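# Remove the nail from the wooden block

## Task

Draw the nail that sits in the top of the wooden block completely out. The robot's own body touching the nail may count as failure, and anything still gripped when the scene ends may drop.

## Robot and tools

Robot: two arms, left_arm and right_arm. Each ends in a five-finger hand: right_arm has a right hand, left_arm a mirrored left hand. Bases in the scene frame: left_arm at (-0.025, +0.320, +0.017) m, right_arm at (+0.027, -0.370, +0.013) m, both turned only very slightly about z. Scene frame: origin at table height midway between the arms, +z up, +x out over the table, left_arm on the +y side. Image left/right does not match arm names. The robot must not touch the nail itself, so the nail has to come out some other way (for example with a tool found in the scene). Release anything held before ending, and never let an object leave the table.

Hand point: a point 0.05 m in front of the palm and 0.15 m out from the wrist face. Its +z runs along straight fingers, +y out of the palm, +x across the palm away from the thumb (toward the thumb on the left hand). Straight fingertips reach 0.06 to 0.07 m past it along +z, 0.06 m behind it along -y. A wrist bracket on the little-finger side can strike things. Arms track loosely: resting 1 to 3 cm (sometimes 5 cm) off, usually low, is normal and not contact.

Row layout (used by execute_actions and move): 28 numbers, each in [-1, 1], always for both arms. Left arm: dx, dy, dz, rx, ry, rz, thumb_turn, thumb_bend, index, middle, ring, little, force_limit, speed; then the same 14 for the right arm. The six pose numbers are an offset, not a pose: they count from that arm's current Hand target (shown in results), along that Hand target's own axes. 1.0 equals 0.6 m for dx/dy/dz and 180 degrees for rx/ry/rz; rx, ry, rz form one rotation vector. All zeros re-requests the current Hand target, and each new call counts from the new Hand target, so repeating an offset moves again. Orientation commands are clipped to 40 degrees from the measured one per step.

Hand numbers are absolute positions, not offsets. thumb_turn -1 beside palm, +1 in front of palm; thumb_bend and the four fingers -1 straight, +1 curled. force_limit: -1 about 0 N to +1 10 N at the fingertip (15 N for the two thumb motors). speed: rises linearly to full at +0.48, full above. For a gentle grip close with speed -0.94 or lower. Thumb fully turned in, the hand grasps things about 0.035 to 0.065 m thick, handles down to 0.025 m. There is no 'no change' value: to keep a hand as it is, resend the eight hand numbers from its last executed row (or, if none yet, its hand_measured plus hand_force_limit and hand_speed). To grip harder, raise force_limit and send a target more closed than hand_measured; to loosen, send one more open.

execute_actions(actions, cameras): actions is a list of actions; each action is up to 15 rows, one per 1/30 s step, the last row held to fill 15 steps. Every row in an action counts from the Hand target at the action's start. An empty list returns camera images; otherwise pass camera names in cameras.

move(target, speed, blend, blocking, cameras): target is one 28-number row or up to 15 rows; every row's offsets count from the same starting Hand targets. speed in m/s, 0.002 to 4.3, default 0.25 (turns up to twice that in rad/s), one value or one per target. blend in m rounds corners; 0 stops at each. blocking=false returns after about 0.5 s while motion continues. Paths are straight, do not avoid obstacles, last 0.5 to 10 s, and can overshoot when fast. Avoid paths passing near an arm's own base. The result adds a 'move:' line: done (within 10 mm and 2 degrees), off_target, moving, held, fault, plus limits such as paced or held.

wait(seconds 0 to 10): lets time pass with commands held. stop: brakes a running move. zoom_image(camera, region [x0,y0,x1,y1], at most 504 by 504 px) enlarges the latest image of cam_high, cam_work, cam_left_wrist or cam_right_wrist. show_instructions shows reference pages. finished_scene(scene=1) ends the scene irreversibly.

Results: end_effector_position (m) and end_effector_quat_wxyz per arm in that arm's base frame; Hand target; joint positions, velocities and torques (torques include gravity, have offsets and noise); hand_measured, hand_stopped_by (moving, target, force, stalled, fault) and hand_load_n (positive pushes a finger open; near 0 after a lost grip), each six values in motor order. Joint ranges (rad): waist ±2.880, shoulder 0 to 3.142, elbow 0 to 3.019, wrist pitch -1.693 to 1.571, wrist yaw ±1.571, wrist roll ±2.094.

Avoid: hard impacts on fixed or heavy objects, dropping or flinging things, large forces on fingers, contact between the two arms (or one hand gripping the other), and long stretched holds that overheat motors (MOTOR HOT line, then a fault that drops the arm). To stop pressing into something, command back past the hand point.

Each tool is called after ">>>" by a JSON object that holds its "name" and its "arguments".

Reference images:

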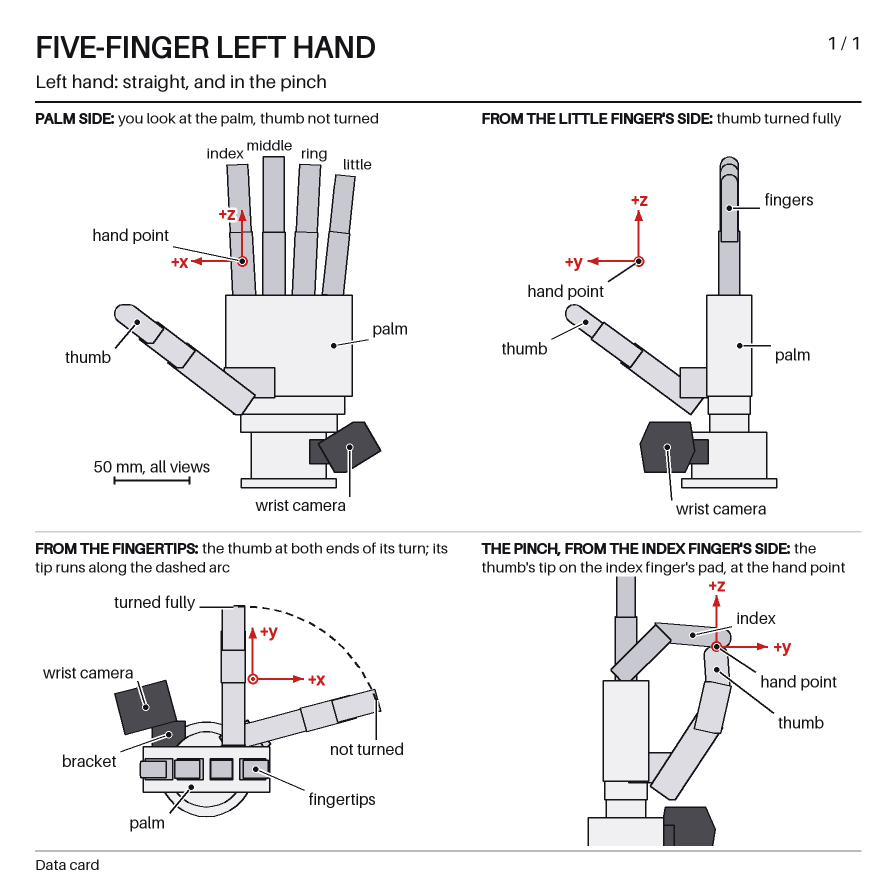

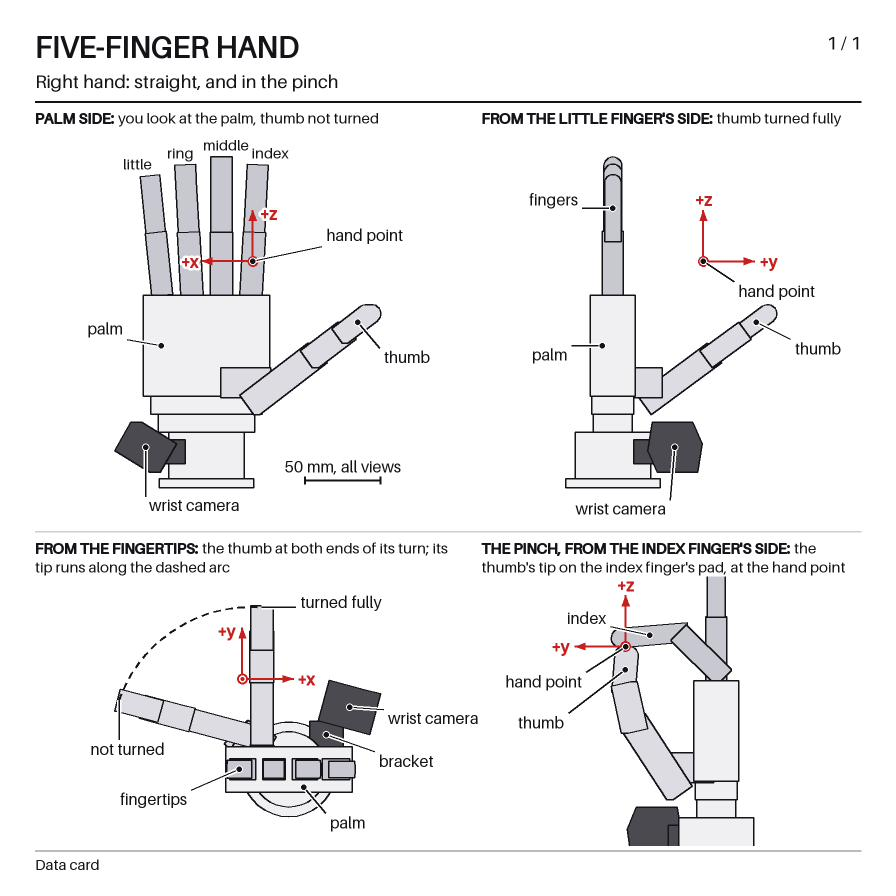

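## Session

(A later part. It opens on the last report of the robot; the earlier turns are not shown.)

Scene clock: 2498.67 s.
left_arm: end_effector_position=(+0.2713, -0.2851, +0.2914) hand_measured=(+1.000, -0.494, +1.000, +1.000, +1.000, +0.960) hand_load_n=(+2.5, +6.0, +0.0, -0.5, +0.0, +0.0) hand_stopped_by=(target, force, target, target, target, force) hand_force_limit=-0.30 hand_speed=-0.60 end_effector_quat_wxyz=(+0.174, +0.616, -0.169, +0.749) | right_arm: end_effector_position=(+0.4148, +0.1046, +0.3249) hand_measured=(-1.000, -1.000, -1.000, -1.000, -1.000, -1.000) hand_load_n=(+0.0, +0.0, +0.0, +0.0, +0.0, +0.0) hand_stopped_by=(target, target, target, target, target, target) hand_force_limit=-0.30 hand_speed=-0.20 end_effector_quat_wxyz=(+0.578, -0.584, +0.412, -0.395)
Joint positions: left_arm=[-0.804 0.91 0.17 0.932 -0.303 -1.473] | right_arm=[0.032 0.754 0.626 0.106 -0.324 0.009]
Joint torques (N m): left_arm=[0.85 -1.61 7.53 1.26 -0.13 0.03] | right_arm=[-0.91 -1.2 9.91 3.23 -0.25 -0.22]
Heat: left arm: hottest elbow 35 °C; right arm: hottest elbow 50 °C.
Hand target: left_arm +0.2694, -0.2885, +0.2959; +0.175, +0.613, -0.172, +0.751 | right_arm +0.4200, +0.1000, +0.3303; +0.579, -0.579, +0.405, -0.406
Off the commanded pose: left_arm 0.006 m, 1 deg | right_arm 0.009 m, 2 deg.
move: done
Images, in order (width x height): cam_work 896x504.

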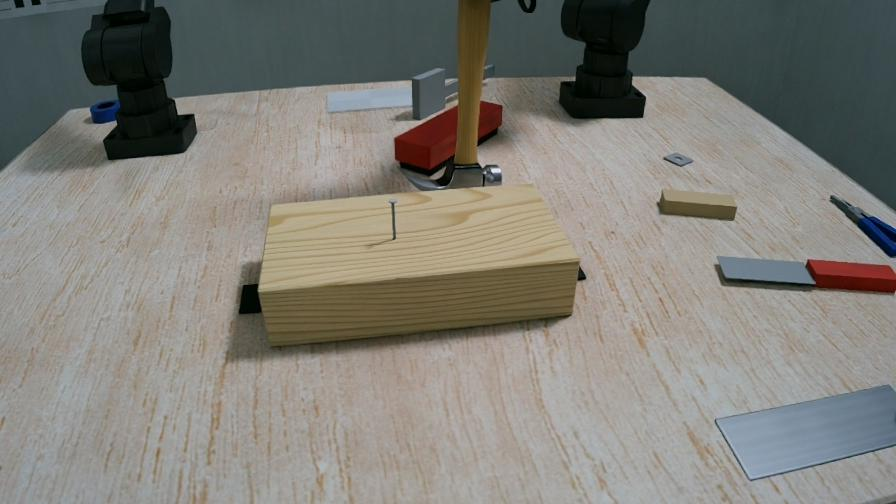

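>>> {"name": "wait", "arguments": {"seconds": 0.1, "cameras": ["all"]}}

>>> {"name": "zoom_image", "arguments": {"camera": "cam_high", "region": [360, 230, 520, 400]}}

Scene clock: 2502.77 s.
left_arm: end_effector_position=(+0.2714, -0.2852, +0.2913) hand_measured=(+1.000, -0.494, +1.000, +1.000, +1.000, +0.960) hand_load_n=(+2.5, +6.0, +0.0, +0.0, +0.0, +0.0) hand_stopped_by=(target, force, target, target, target, force) hand_force_limit=-0.30 hand_speed=-0.60 end_effector_quat_wxyz=(+0.174, +0.616, -0.169, +0.749) | right_arm: end_effector_position=(+0.4148, +0.1046, +0.3249) hand_measured=(-1.000, -1.000, -1.000, -1.000, -1.000, -1.000) hand_load_n=(-0.5, +0.0, +0.0, +0.0, +0.0, +0.0) hand_stopped_by=(target, target, target, target, target, target) hand_force_limit=-0.30 hand_speed=-0.20 end_effector_quat_wxyz=(+0.578, -0.584, +0.412, -0.395)
Joint positions: left_arm=[-0.804 0.91 0.17 0.932 -0.303 -1.473] | right_arm=[0.032 0.754 0.626 0.106 -0.324 0.009]
Joint torques (N m): left_arm=[0.67 -1.79 7.51 1.25 -0.13 0.03] | right_arm=[-0.97 -1.32 9.89 3.21 -0.22 -0.22]
Heat: left arm: hottest elbow 35 °C; right arm: hottest elbow 50 °C.
Hand target: left_arm +0.2694, -0.2886, +0.2958; +0.175, +0.614, -0.172, +0.751 | right_arm +0.4200, +0.1000, +0.3303; +0.579, -0.579, +0.405, -0.406
Off the commanded pose: left_arm 0.006 m, 1 deg | right_arm 0.009 m, 2 deg.
wait: 0.10 s; at rest from the start

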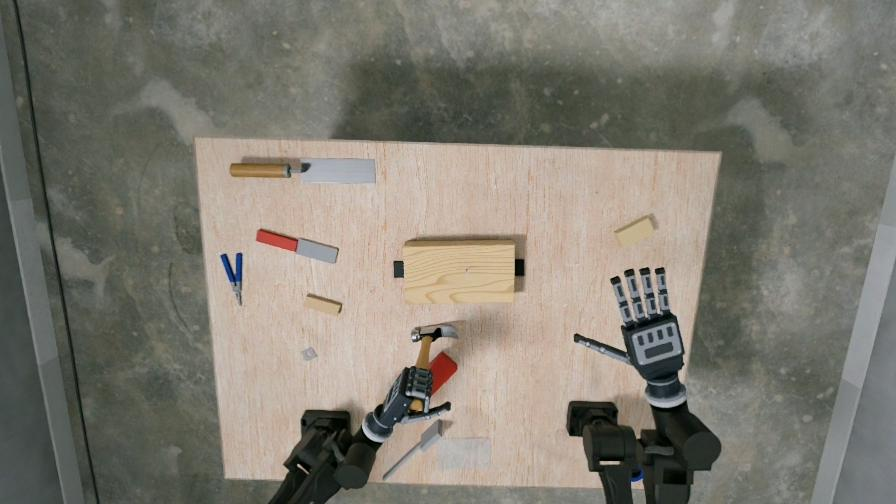

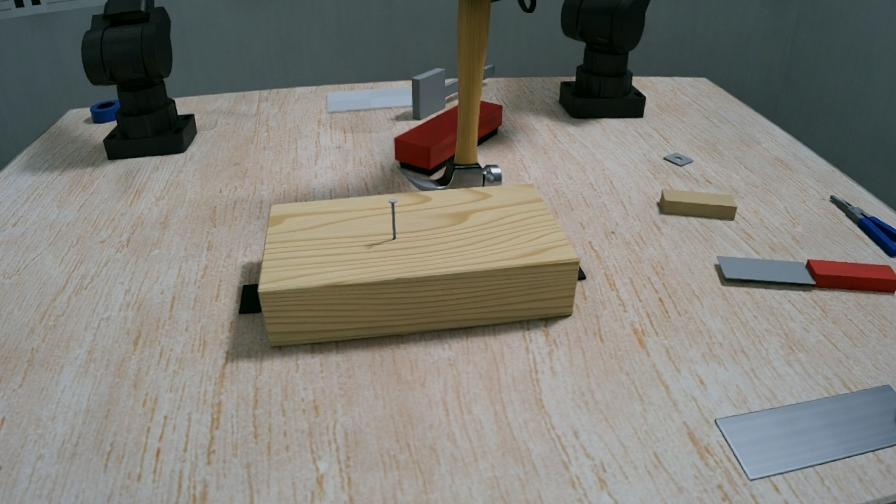

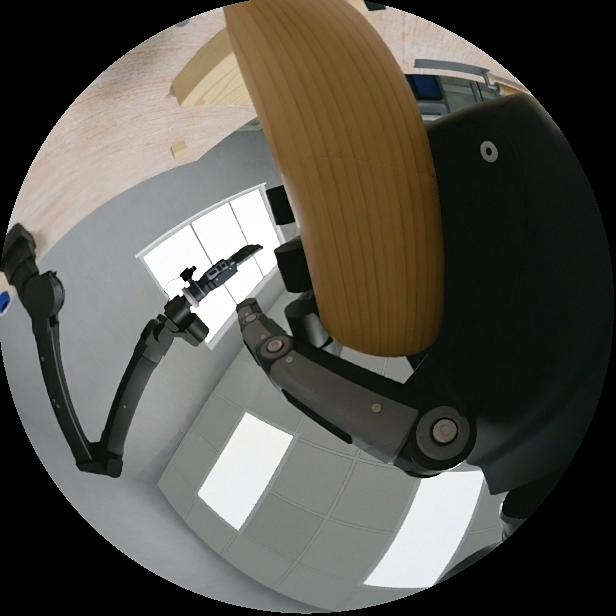

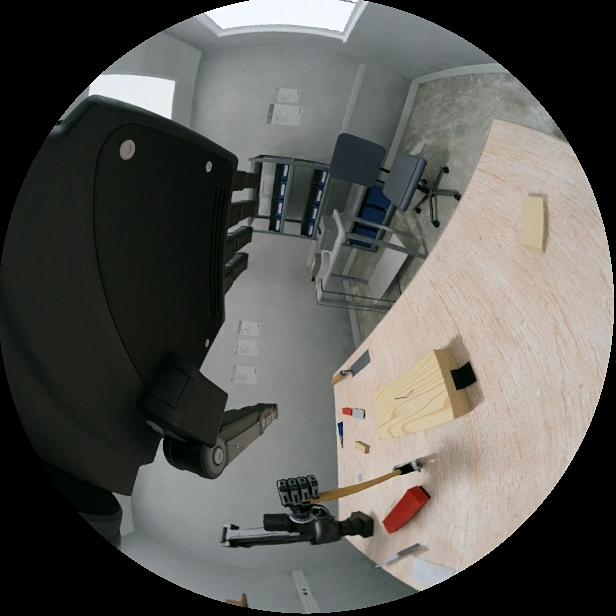

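Scaled by 2.965 from the camera's 896x504 image, which has a finer 1280x720 frame.

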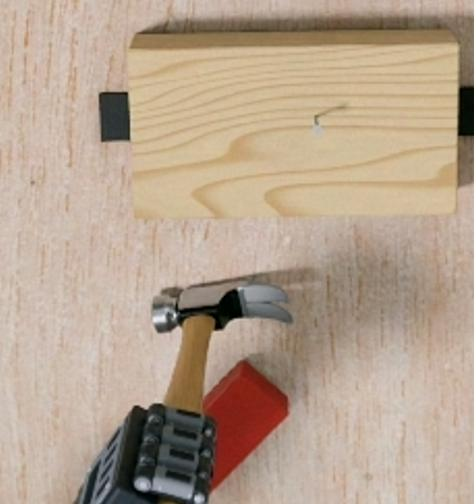

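>>> {"name": "zoom_image", "arguments": {"camera": "cam_work", "region": [620, 140, 780, 240]}}

>>> {"name": "zoom_image", "arguments": {"camera": "cam_high", "region": [290, 280, 360, 330]}}

>>> {"name": "zoom_image", "arguments": {"camera": "cam_high", "region": [600, 200, 670, 260]}}

Scaled by 3.150 from the camera's 896x504 image, which has a finer 1280x720 frame.

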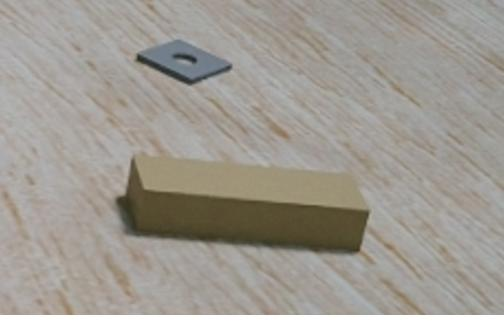

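Scaled by 7.200 from the camera's 896x504 image, which has a finer 1280x720 frame.

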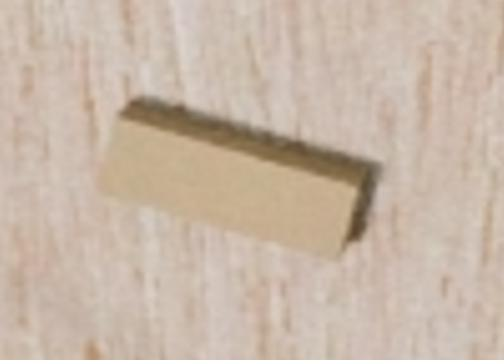

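Scaled by 7.200 from the camera's 896x504 image, which has a finer 1280x720 frame.

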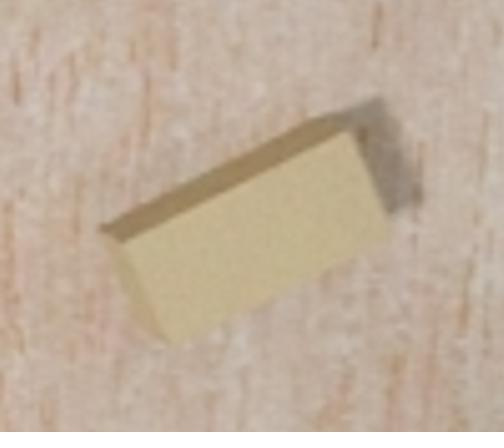

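>>> {"name": "move", "arguments": {"target": [0.131,-0.0058,0.025,0,0,0,1,1.0,1.0,1.0,1.0,1.0,-0.3,-0.6,0,0,0,0,0,0,-1,-1,-1,-1,-1,-1,-0.3,-0.2], "speed": 0.08, "cameras": ["cam_work","cam_high"]}}

>>> {"name": "zoom_image", "arguments": {"camera": "cam_work", "region": [380, 80, 560, 220]}}

Scene clock: 2585.00 s.
left_arm: end_effector_position=(+0.2695, -0.2825, +0.3511) hand_measured=(+1.000, -0.494, +1.000, +1.000, +1.000, +0.960) hand_load_n=(+2.0, +5.5, +0.0, -1.0, +0.0, +0.0) hand_stopped_by=(target, force, target, target, target, force) hand_force_limit=-0.30 hand_speed=-0.60 end_effector_quat_wxyz=(+0.167, +0.625, -0.175, +0.742) | right_arm: end_effector_position=(+0.4148, +0.1046, +0.3249) hand_measured=(-1.000, -1.000, -1.000, -1.000, -1.000, -1.000) hand_load_n=(-0.5, +0.0, +0.0, +0.0, +0.0, +0.0) hand_stopped_by=(target, target, target, target, target, target) hand_force_limit=-0.30 hand_speed=-0.20 end_effector_quat_wxyz=(+0.578, -0.584, +0.412, -0.395)
Joint positions: left_arm=[-0.804 0.652 0.296 0.522 -0.305 -1.468] | right_arm=[0.032 0.754 0.626 0.106 -0.324 0.009]
Joint torques (N m): left_arm=[0.67 -0.15 11.55 1.24 -0.04 -0.01] | right_arm=[-0.91 -1.14 9.95 3.22 -0.21 -0.21]
Heat: left arm: hottest elbow 38 °C; right arm: hottest elbow 50 °C.
Hand target: left_arm +0.2694, -0.2885, +0.3759; +0.175, +0.614, -0.172, +0.751 | right_arm +0.4200, +0.1000, +0.3303; +0.579, -0.579, +0.405, -0.406
Off the commanded pose: left_arm 0.026 m, 2 deg | right_arm 0.009 m, 2 deg.
move: off_target (left_arm)
Images, in order (width x height): cam_high 896x504, cam_work 896x504.

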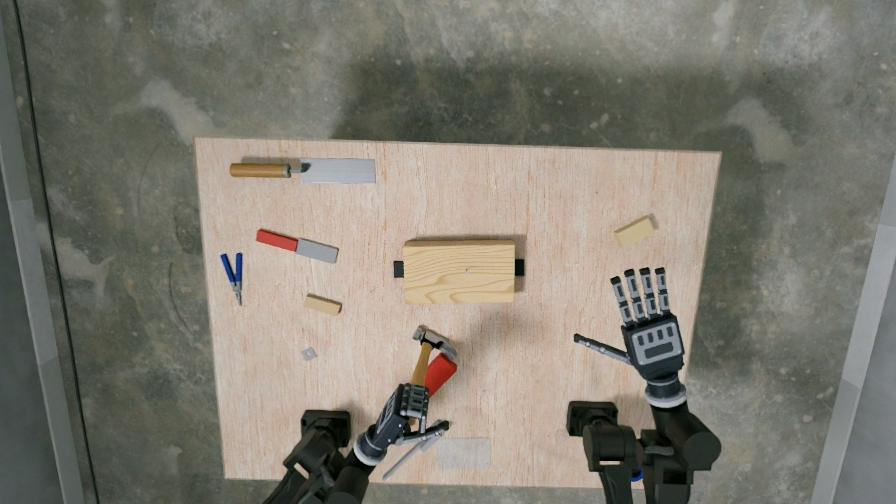

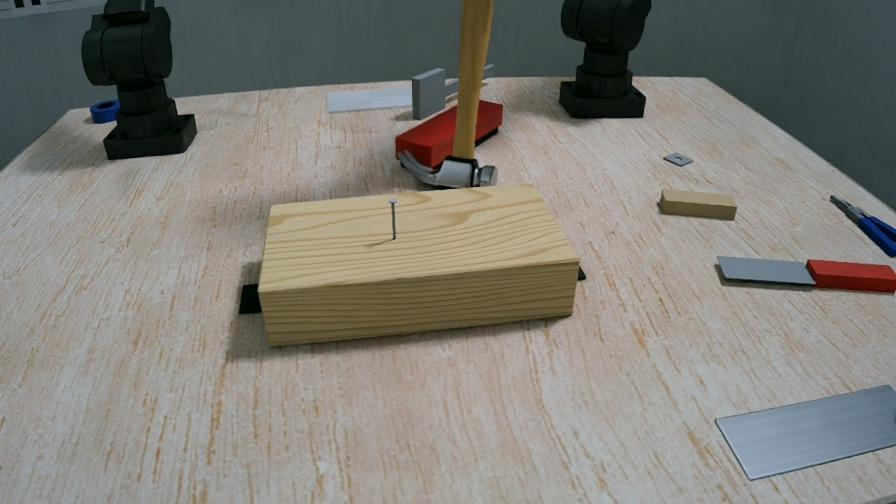

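Scaled by 2.800 from the camera's 896x504 image, which has a finer 1280x720 frame.

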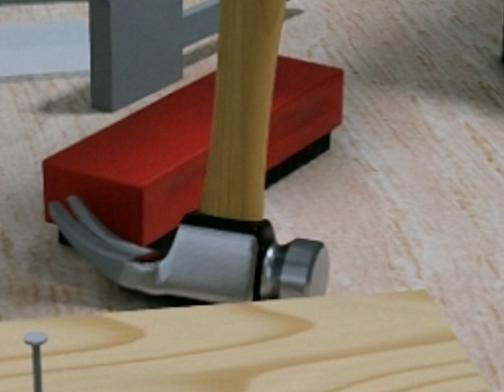

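>>> {"name": "wait", "arguments": {"seconds": 0.1, "cameras": ["cam_left_wrist","cam_right_wrist","cam_high"]}}

>>> {"name": "zoom_image", "arguments": {"camera": "cam_right_wrist", "region": [240, 380, 480, 580]}}

>>> {"name": "zoom_image", "arguments": {"camera": "cam_high", "region": [360, 300, 500, 460]}}

Scene clock: 2595.67 s.
left_arm: end_effector_position=(+0.2695, -0.2825, +0.3511) hand_measured=(+1.000, -0.494, +1.000, +1.000, +1.000, +0.960) hand_load_n=(+2.0, +5.5, +0.0, -0.5, +0.0, +0.0) hand_stopped_by=(target, force, target, target, target, force) hand_force_limit=-0.30 hand_speed=-0.60 end_effector_quat_wxyz=(+0.167, +0.625, -0.175, +0.742) | right_arm: end_effector_position=(+0.4148, +0.1046, +0.3249) hand_measured=(-1.000, -1.000, -1.000, -1.000, -1.000, -1.000) hand_load_n=(-0.5, +0.0, +0.0, +0.0, +0.0, +0.0) hand_stopped_by=(target, target, target, target, target, target) hand_force_limit=-0.30 hand_speed=-0.20 end_effector_quat_wxyz=(+0.578, -0.584, +0.412, -0.395)
Joint positions: left_arm=[-0.804 0.652 0.296 0.522 -0.305 -1.468] | right_arm=[0.032 0.754 0.626 0.106 -0.324 0.009]
Joint torques (N m): left_arm=[0.73 -0.09 11.58 1.22 -0.04 -0.02] | right_arm=[-1.08 -1.32 9.89 3.23 -0.23 -0.22]
Heat: left arm: hottest elbow 39 °C; right arm: hottest elbow 50 °C.
Hand target: left_arm +0.2694, -0.2885, +0.3759; +0.175, +0.613, -0.172, +0.751 | right_arm +0.4200, +0.1000, +0.3303; +0.579, -0.579, +0.405, -0.406
Off the commanded pose: left_arm 0.026 m, 2 deg | right_arm 0.009 m, 2 deg.
wait: 0.10 s; at rest from the start
Images, in order (width x height): cam_high 896x504, cam_left_wrist 616x616, cam_right_wrist 616x616.

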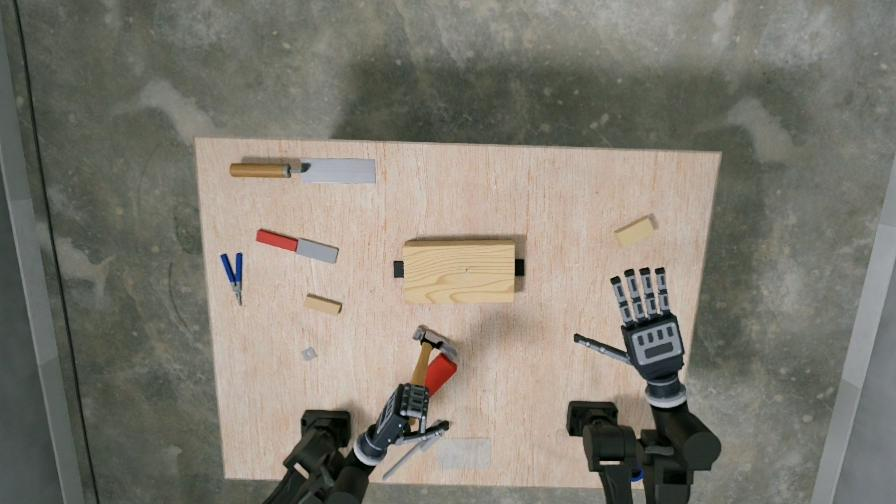

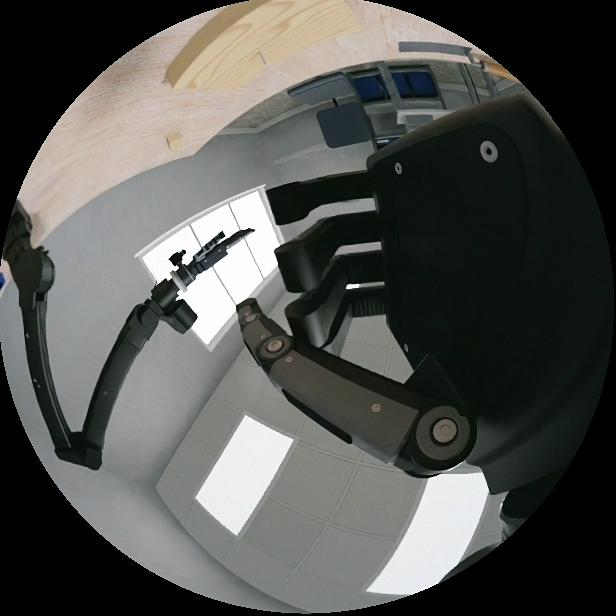

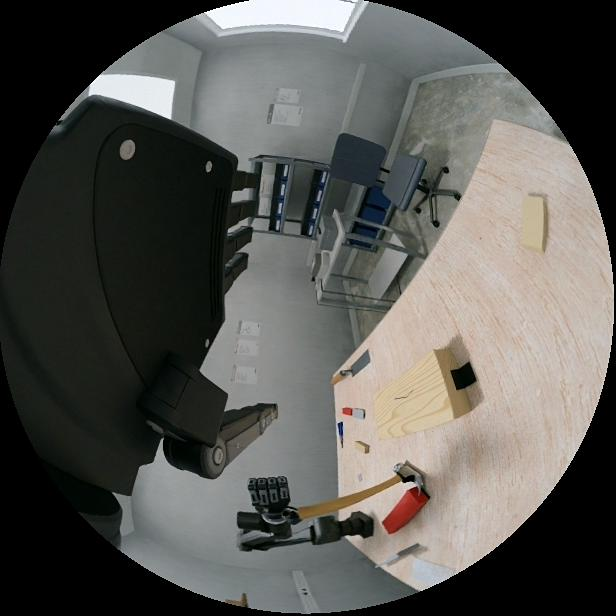

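Scaled by 2.100 from the camera's 616x616 image, which has a finer 880x880 frame.

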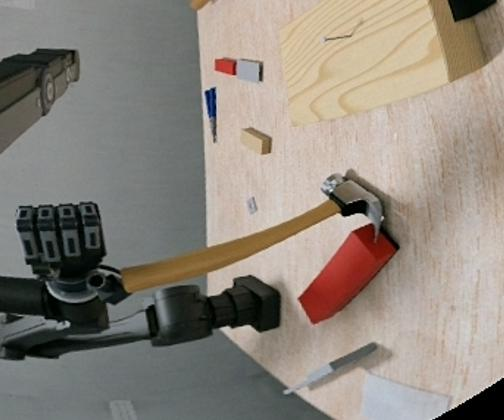

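Scaled by 3.150 from the camera's 896x504 image, which has a finer 1280x720 frame.

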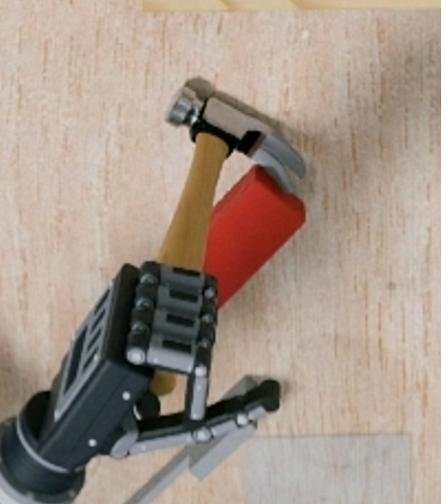

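>>> {"name": "move", "arguments": {"target": [-0.0243,-0.0250,0.1203,0,0,0,1,1.0,1.0,1.0,1.0,1.0,-0.3,-0.6,0,0,0,0,0,0,-1,-1,-1,-1,-1,-1,-0.3,-0.2], "speed": 0.05, "cameras": ["cam_high","cam_work","cam_right_wrist"]}}

>>> {"name": "zoom_image", "arguments": {"camera": "cam_right_wrist", "region": [240, 380, 480, 580]}}

>>> {"name": "zoom_image", "arguments": {"camera": "cam_high", "region": [360, 300, 500, 460]}}

Scene clock: 2630.70 s.
left_arm: end_effector_position=(+0.3316, -0.3096, +0.3475) hand_measured=(+1.000, -0.494, +1.000, +1.000, +1.000, +0.960) hand_load_n=(+2.0, +5.5, -0.5, -1.0, +0.0, +0.0) hand_stopped_by=(target, force, target, target, target, force) hand_force_limit=-0.30 hand_speed=-0.60 end_effector_quat_wxyz=(+0.169, +0.630, -0.187, +0.734) | right_arm: end_effector_position=(+0.4148, +0.1046, +0.3249) hand_measured=(-1.000, -1.000, -1.000, -1.000, -1.000, -1.000) hand_load_n=(+0.0, +0.0, +0.0, +0.0, +0.0, +0.0) hand_stopped_by=(target, target, target, target, target, target) hand_force_limit=-0.30 hand_speed=-0.20 end_effector_quat_wxyz=(+0.578, -0.584, +0.412, -0.395)
Joint positions: left_arm=[-0.687 0.937 0.411 0.665 -0.171 -1.486] | right_arm=[0.032 0.754 0.626 0.106 -0.324 0.009]
Joint torques (N m): left_arm=[2.49 -2.02 11.12 2.51 0.05 -0.12] | right_arm=[-1.08 -1.26 9.95 3.22 -0.21 -0.21]
Heat: left arm: hottest elbow 41 °C; right arm: hottest elbow 50 °C.
Hand target: left_arm +0.3413, -0.3102, +0.3758; +0.175, +0.613, -0.172, +0.751 | right_arm +0.4200, +0.1000, +0.3303; +0.579, -0.579, +0.405, -0.406
Off the commanded pose: left_arm 0.030 m, 3 deg | right_arm 0.009 m, 2 deg.
move: off_target (left_arm)
Images, in order (width x height): cam_high 896x504, cam_work 896x504, cam_right_wrist 616x616.

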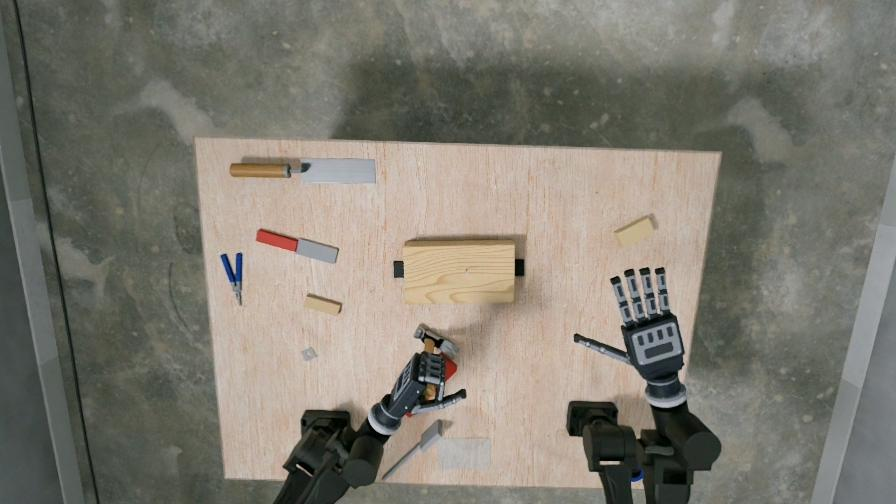

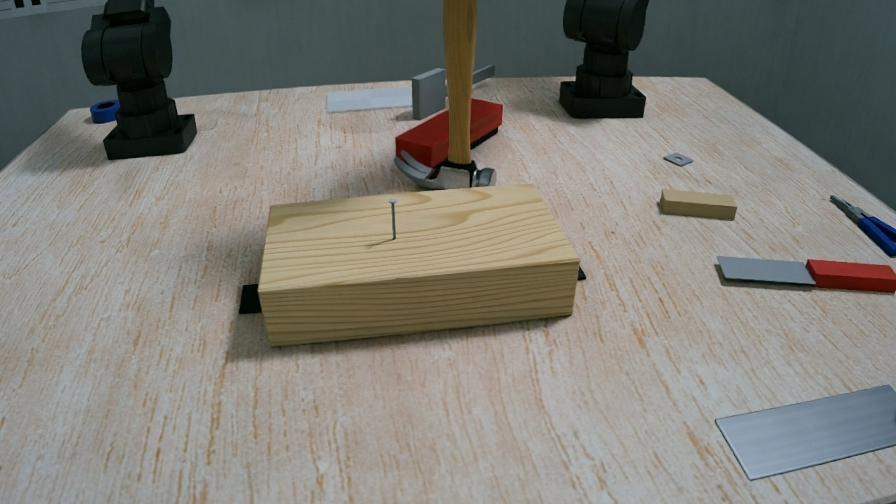

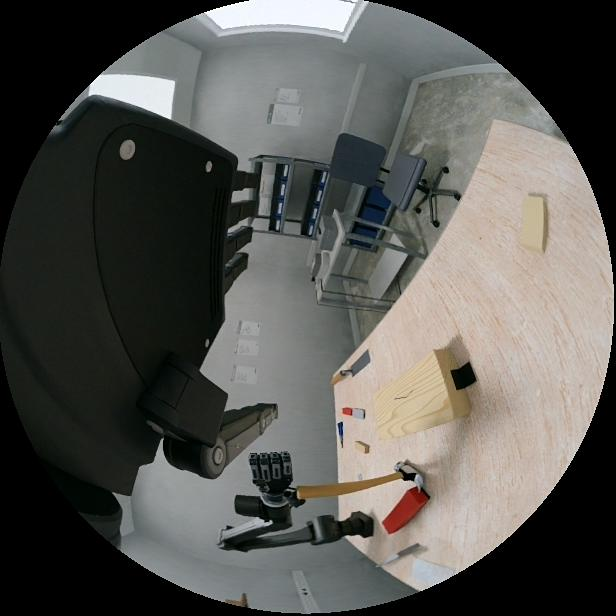

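Scaled by 2.100 from the camera's 616x616 image, which has a finer 880x880 frame.

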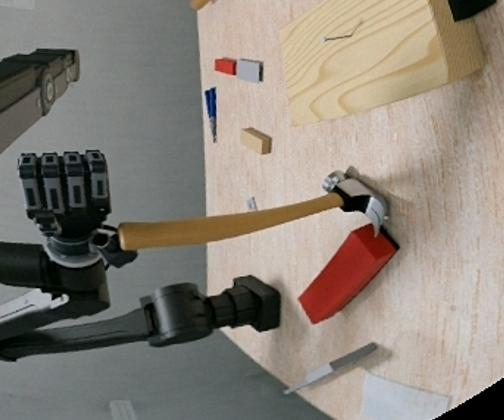

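Scaled by 3.150 from the camera's 896x504 image, which has a finer 1280x720 frame.

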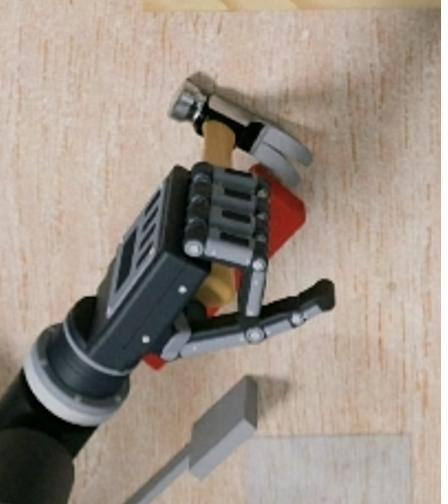

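>>> {"name": "move", "arguments": {"target": [[0.0062,-0.0007,-0.0324,0,0,0,1,1.0,1.0,1.0,1.0,1.0,-0.3,-0.6,0,0,0,0,0,0,-1,-1,-1,-1,-1,-1,-0.3,-0.2],[0.088,-0.0043,-0.0167,0,0,0,1,1.0,1.0,1.0,1.0,1.0,-0.3,-0.6,0,0,0,0,0,0,-1,-1,-1,-1,-1,-1,-0.3,-0.2]], "speed": 0.06, "cameras": ["cam_high","cam_work","cam_left_wrist","cam_right_wrist"]}}

>>> {"name": "zoom_image", "arguments": {"camera": "cam_right_wrist", "region": [240, 380, 480, 580]}}

>>> {"name": "zoom_image", "arguments": {"camera": "cam_high", "region": [360, 300, 500, 460]}}

Scene clock: 2661.43 s.
left_arm: end_effector_position=(+0.3216, -0.2992, +0.3976) hand_measured=(+1.000, -0.494, +1.000, +1.000, +1.000, +0.960) hand_load_n=(+2.0, +6.0, +0.0, -1.0, -0.5, +0.0) hand_stopped_by=(target, force, target, target, target, force) hand_force_limit=-0.30 hand_speed=-0.60 end_effector_quat_wxyz=(+0.169, +0.626, -0.181, +0.739) | right_arm: end_effector_position=(+0.4148, +0.1046, +0.3249) hand_measured=(-1.000, -1.000, -1.000, -1.000, -1.000, -1.000) hand_load_n=(+0.0, +0.0, +0.0, +0.0, +0.0, +0.0) hand_stopped_by=(target, target, target, target, target, target) hand_force_limit=-0.30 hand_speed=-0.20 end_effector_quat_wxyz=(+0.578, -0.584, +0.412, -0.395)
Joint positions: left_arm=[-0.687 0.799 0.481 0.471 -0.179 -1.486] | right_arm=[0.032 0.754 0.626 0.106 -0.324 0.009]
Joint torques (N m): left_arm=[1.55 -2.14 11.82 1.28 -0.07 -0.1] | right_arm=[-0.97 -1.03 9.92 3.23 -0.22 -0.23]
Heat: left arm: hottest elbow 43 °C; right arm: hottest elbow 50 °C.
Hand target: left_arm +0.3240, -0.3005, +0.4261; +0.175, +0.613, -0.172, +0.751 | right_arm +0.4200, +0.1000, +0.3303; +0.579, -0.579, +0.405, -0.406
Off the commanded pose: left_arm 0.028 m, 2 deg | right_arm 0.009 m, 2 deg.
move: off_target (left_arm)

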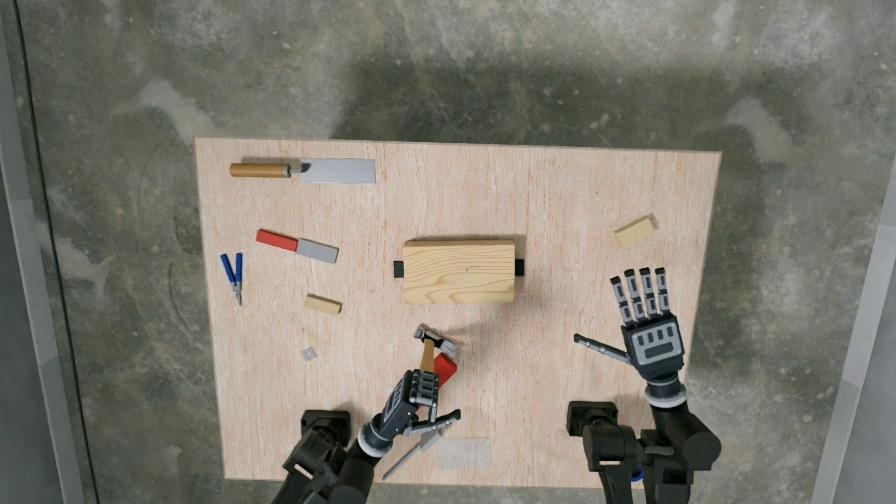

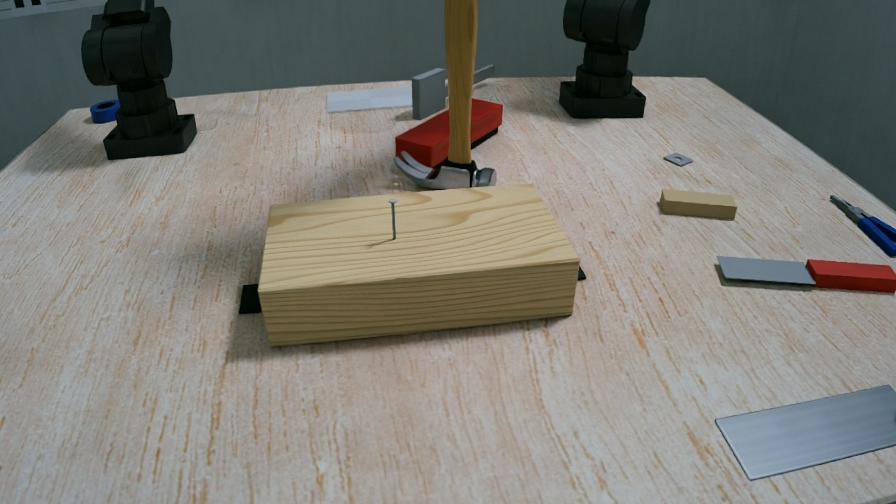

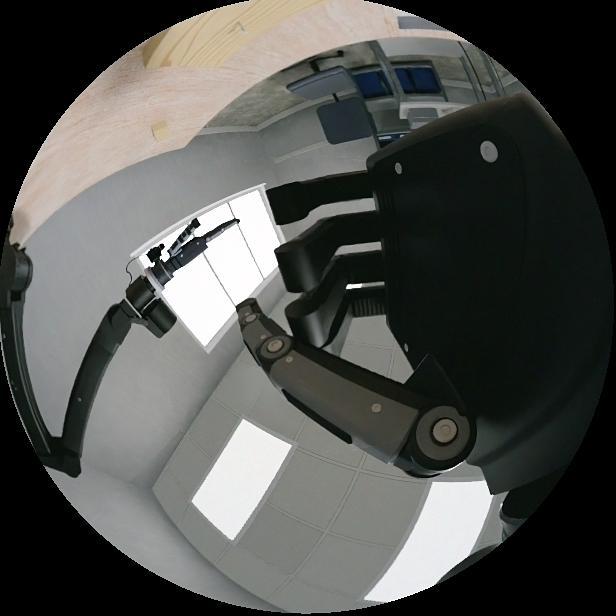

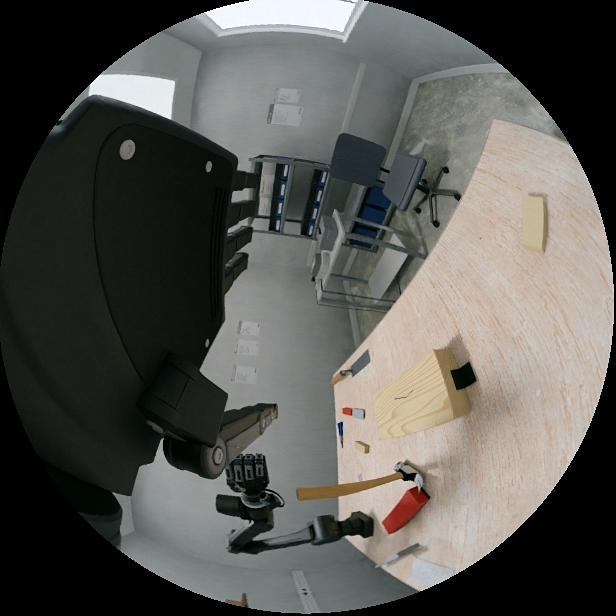

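Scaled by 2.100 from the camera's 616x616 image, which has a finer 880x880 frame.

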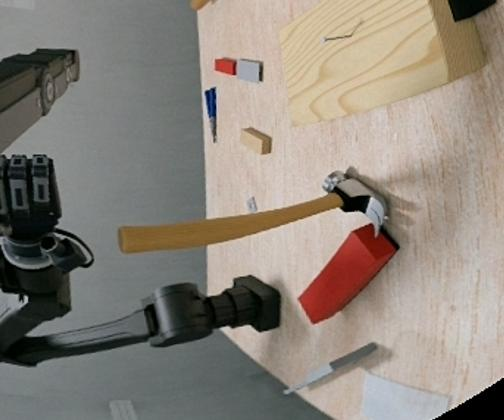

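Scaled by 3.150 from the camera's 896x504 image, which has a finer 1280x720 frame.

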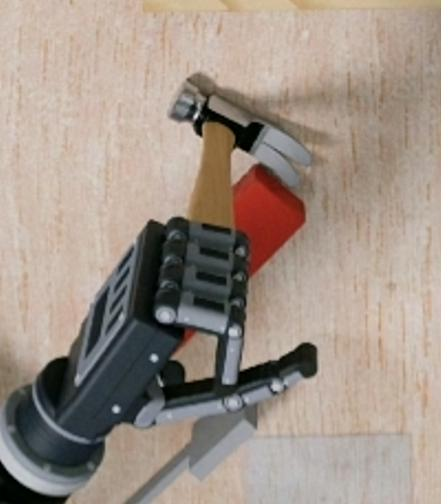

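>>> {"name": "zoom_image", "arguments": {"camera": "cam_right_wrist", "region": [480, 170, 590, 280]}}

>>> {"name": "zoom_image", "arguments": {"camera": "cam_left_wrist", "region": [110, 0, 310, 180]}}

Scaled by 4.582 from the camera's 616x616 image, which has a finer 880x880 frame.

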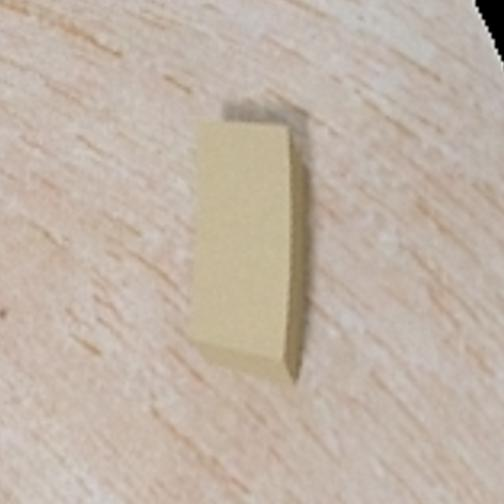

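Scaled by 2.520 from the camera's 616x616 image, which has a finer 880x880 frame.

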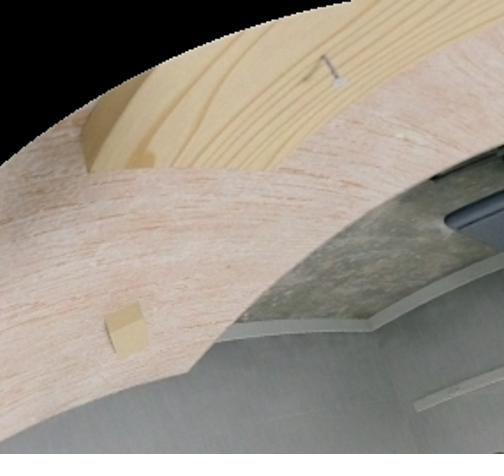

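>>> {"name": "move", "arguments": {"target": [0.0962,-0.44,-0.3372,0,0,0,1,-1,-1,-1,-1,-1,-0.3,-0.3,0.2672,0.2833,0.0103,0,-0.0333,0,1,-0.3,-0.3,-0.3,-0.3,-0.3,-0.3,-0.2], "speed": 0.25, "cameras": ["cam_high","cam_work","cam_right_wrist"]}}

>>> {"name": "zoom_image", "arguments": {"camera": "cam_high", "region": [560, 180, 720, 340]}}

Scene clock: 2825.80 s.
left_arm: end_effector_position=(+0.2653, +0.0257, +0.4376) hand_measured=(+1.000, -1.000, -1.000, -1.000, -1.000, -1.000) hand_load_n=(+0.0, +0.0, +0.0, +0.0, +0.0, +0.5) hand_stopped_by=(target, target, target, target, target, target) hand_force_limit=-0.30 hand_speed=-0.30 end_effector_quat_wxyz=(+0.166, +0.651, -0.158, +0.724) | right_arm: end_effector_position=(+0.4677, -0.0387, +0.1463) hand_measured=(+1.000, -0.300, -0.300, -0.300, -0.300, -0.300) hand_load_n=(+0.0, +0.0, +0.0, +0.0, +0.0, +0.0) hand_stopped_by=(target, target, target, target, target, target) hand_force_limit=-0.30 hand_speed=-0.20 end_effector_quat_wxyz=(+0.597, -0.604, +0.387, -0.359)
Joint positions: left_arm=[0.935 0.664 0.486 0.72 1.369 -2.091] | right_arm=[-0.458 1.427 0.525 0.852 -0.917 -0.012]
Joint torques (N m): left_arm=[2.37 0.79 11.17 1.26 -0.45 -0.11] | right_arm=[-0.62 -6.36 9.11 2.81 -0.27 -0.02]
Heat: left arm: hottest elbow 45 °C; right arm: hottest elbow 49 °C.
Hand target: left_arm +0.2641, +0.0305, +0.4560; +0.175, +0.613, -0.172, +0.751 | right_arm +0.4807, -0.0486, +0.1603; +0.600, -0.600, +0.375, -0.375
Off the commanded pose: left_arm 0.019 m, 6 deg | right_arm 0.022 m, 2 deg.
joint sent to its limit (left arm) — joint 6 (wrist roll), lower limit. The joint targets are off in orientation, not in position.
move: off_target (left_arm, right_arm)
Images, in order (width x height): cam_high 896x504, cam_work 896x504, cam_right_wrist 616x616.

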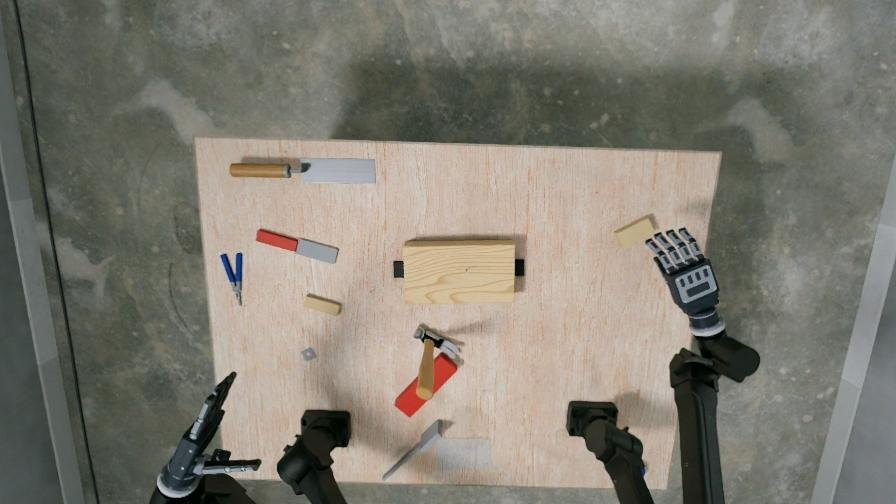

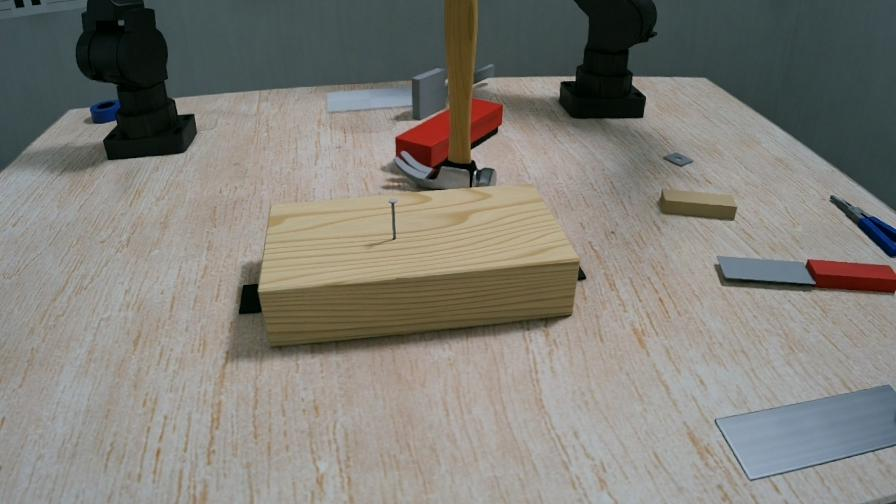

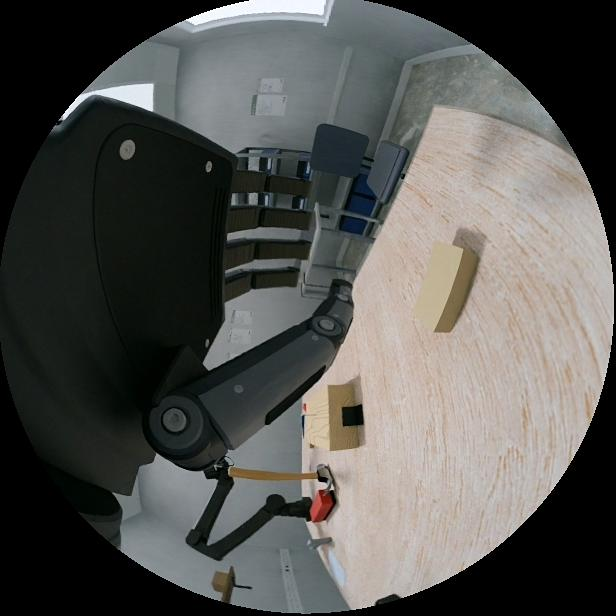

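Scaled by 3.150 from the camera's 896x504 image, which has a finer 1280x720 frame.

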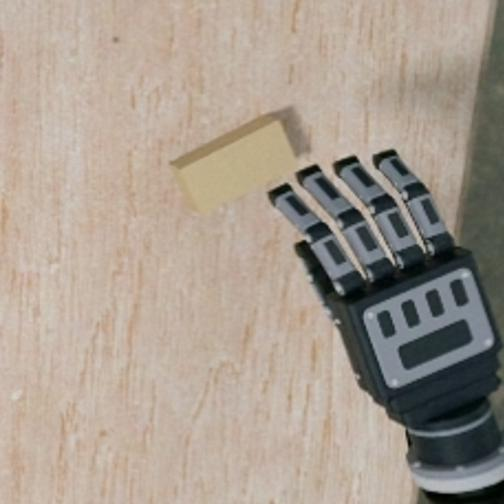

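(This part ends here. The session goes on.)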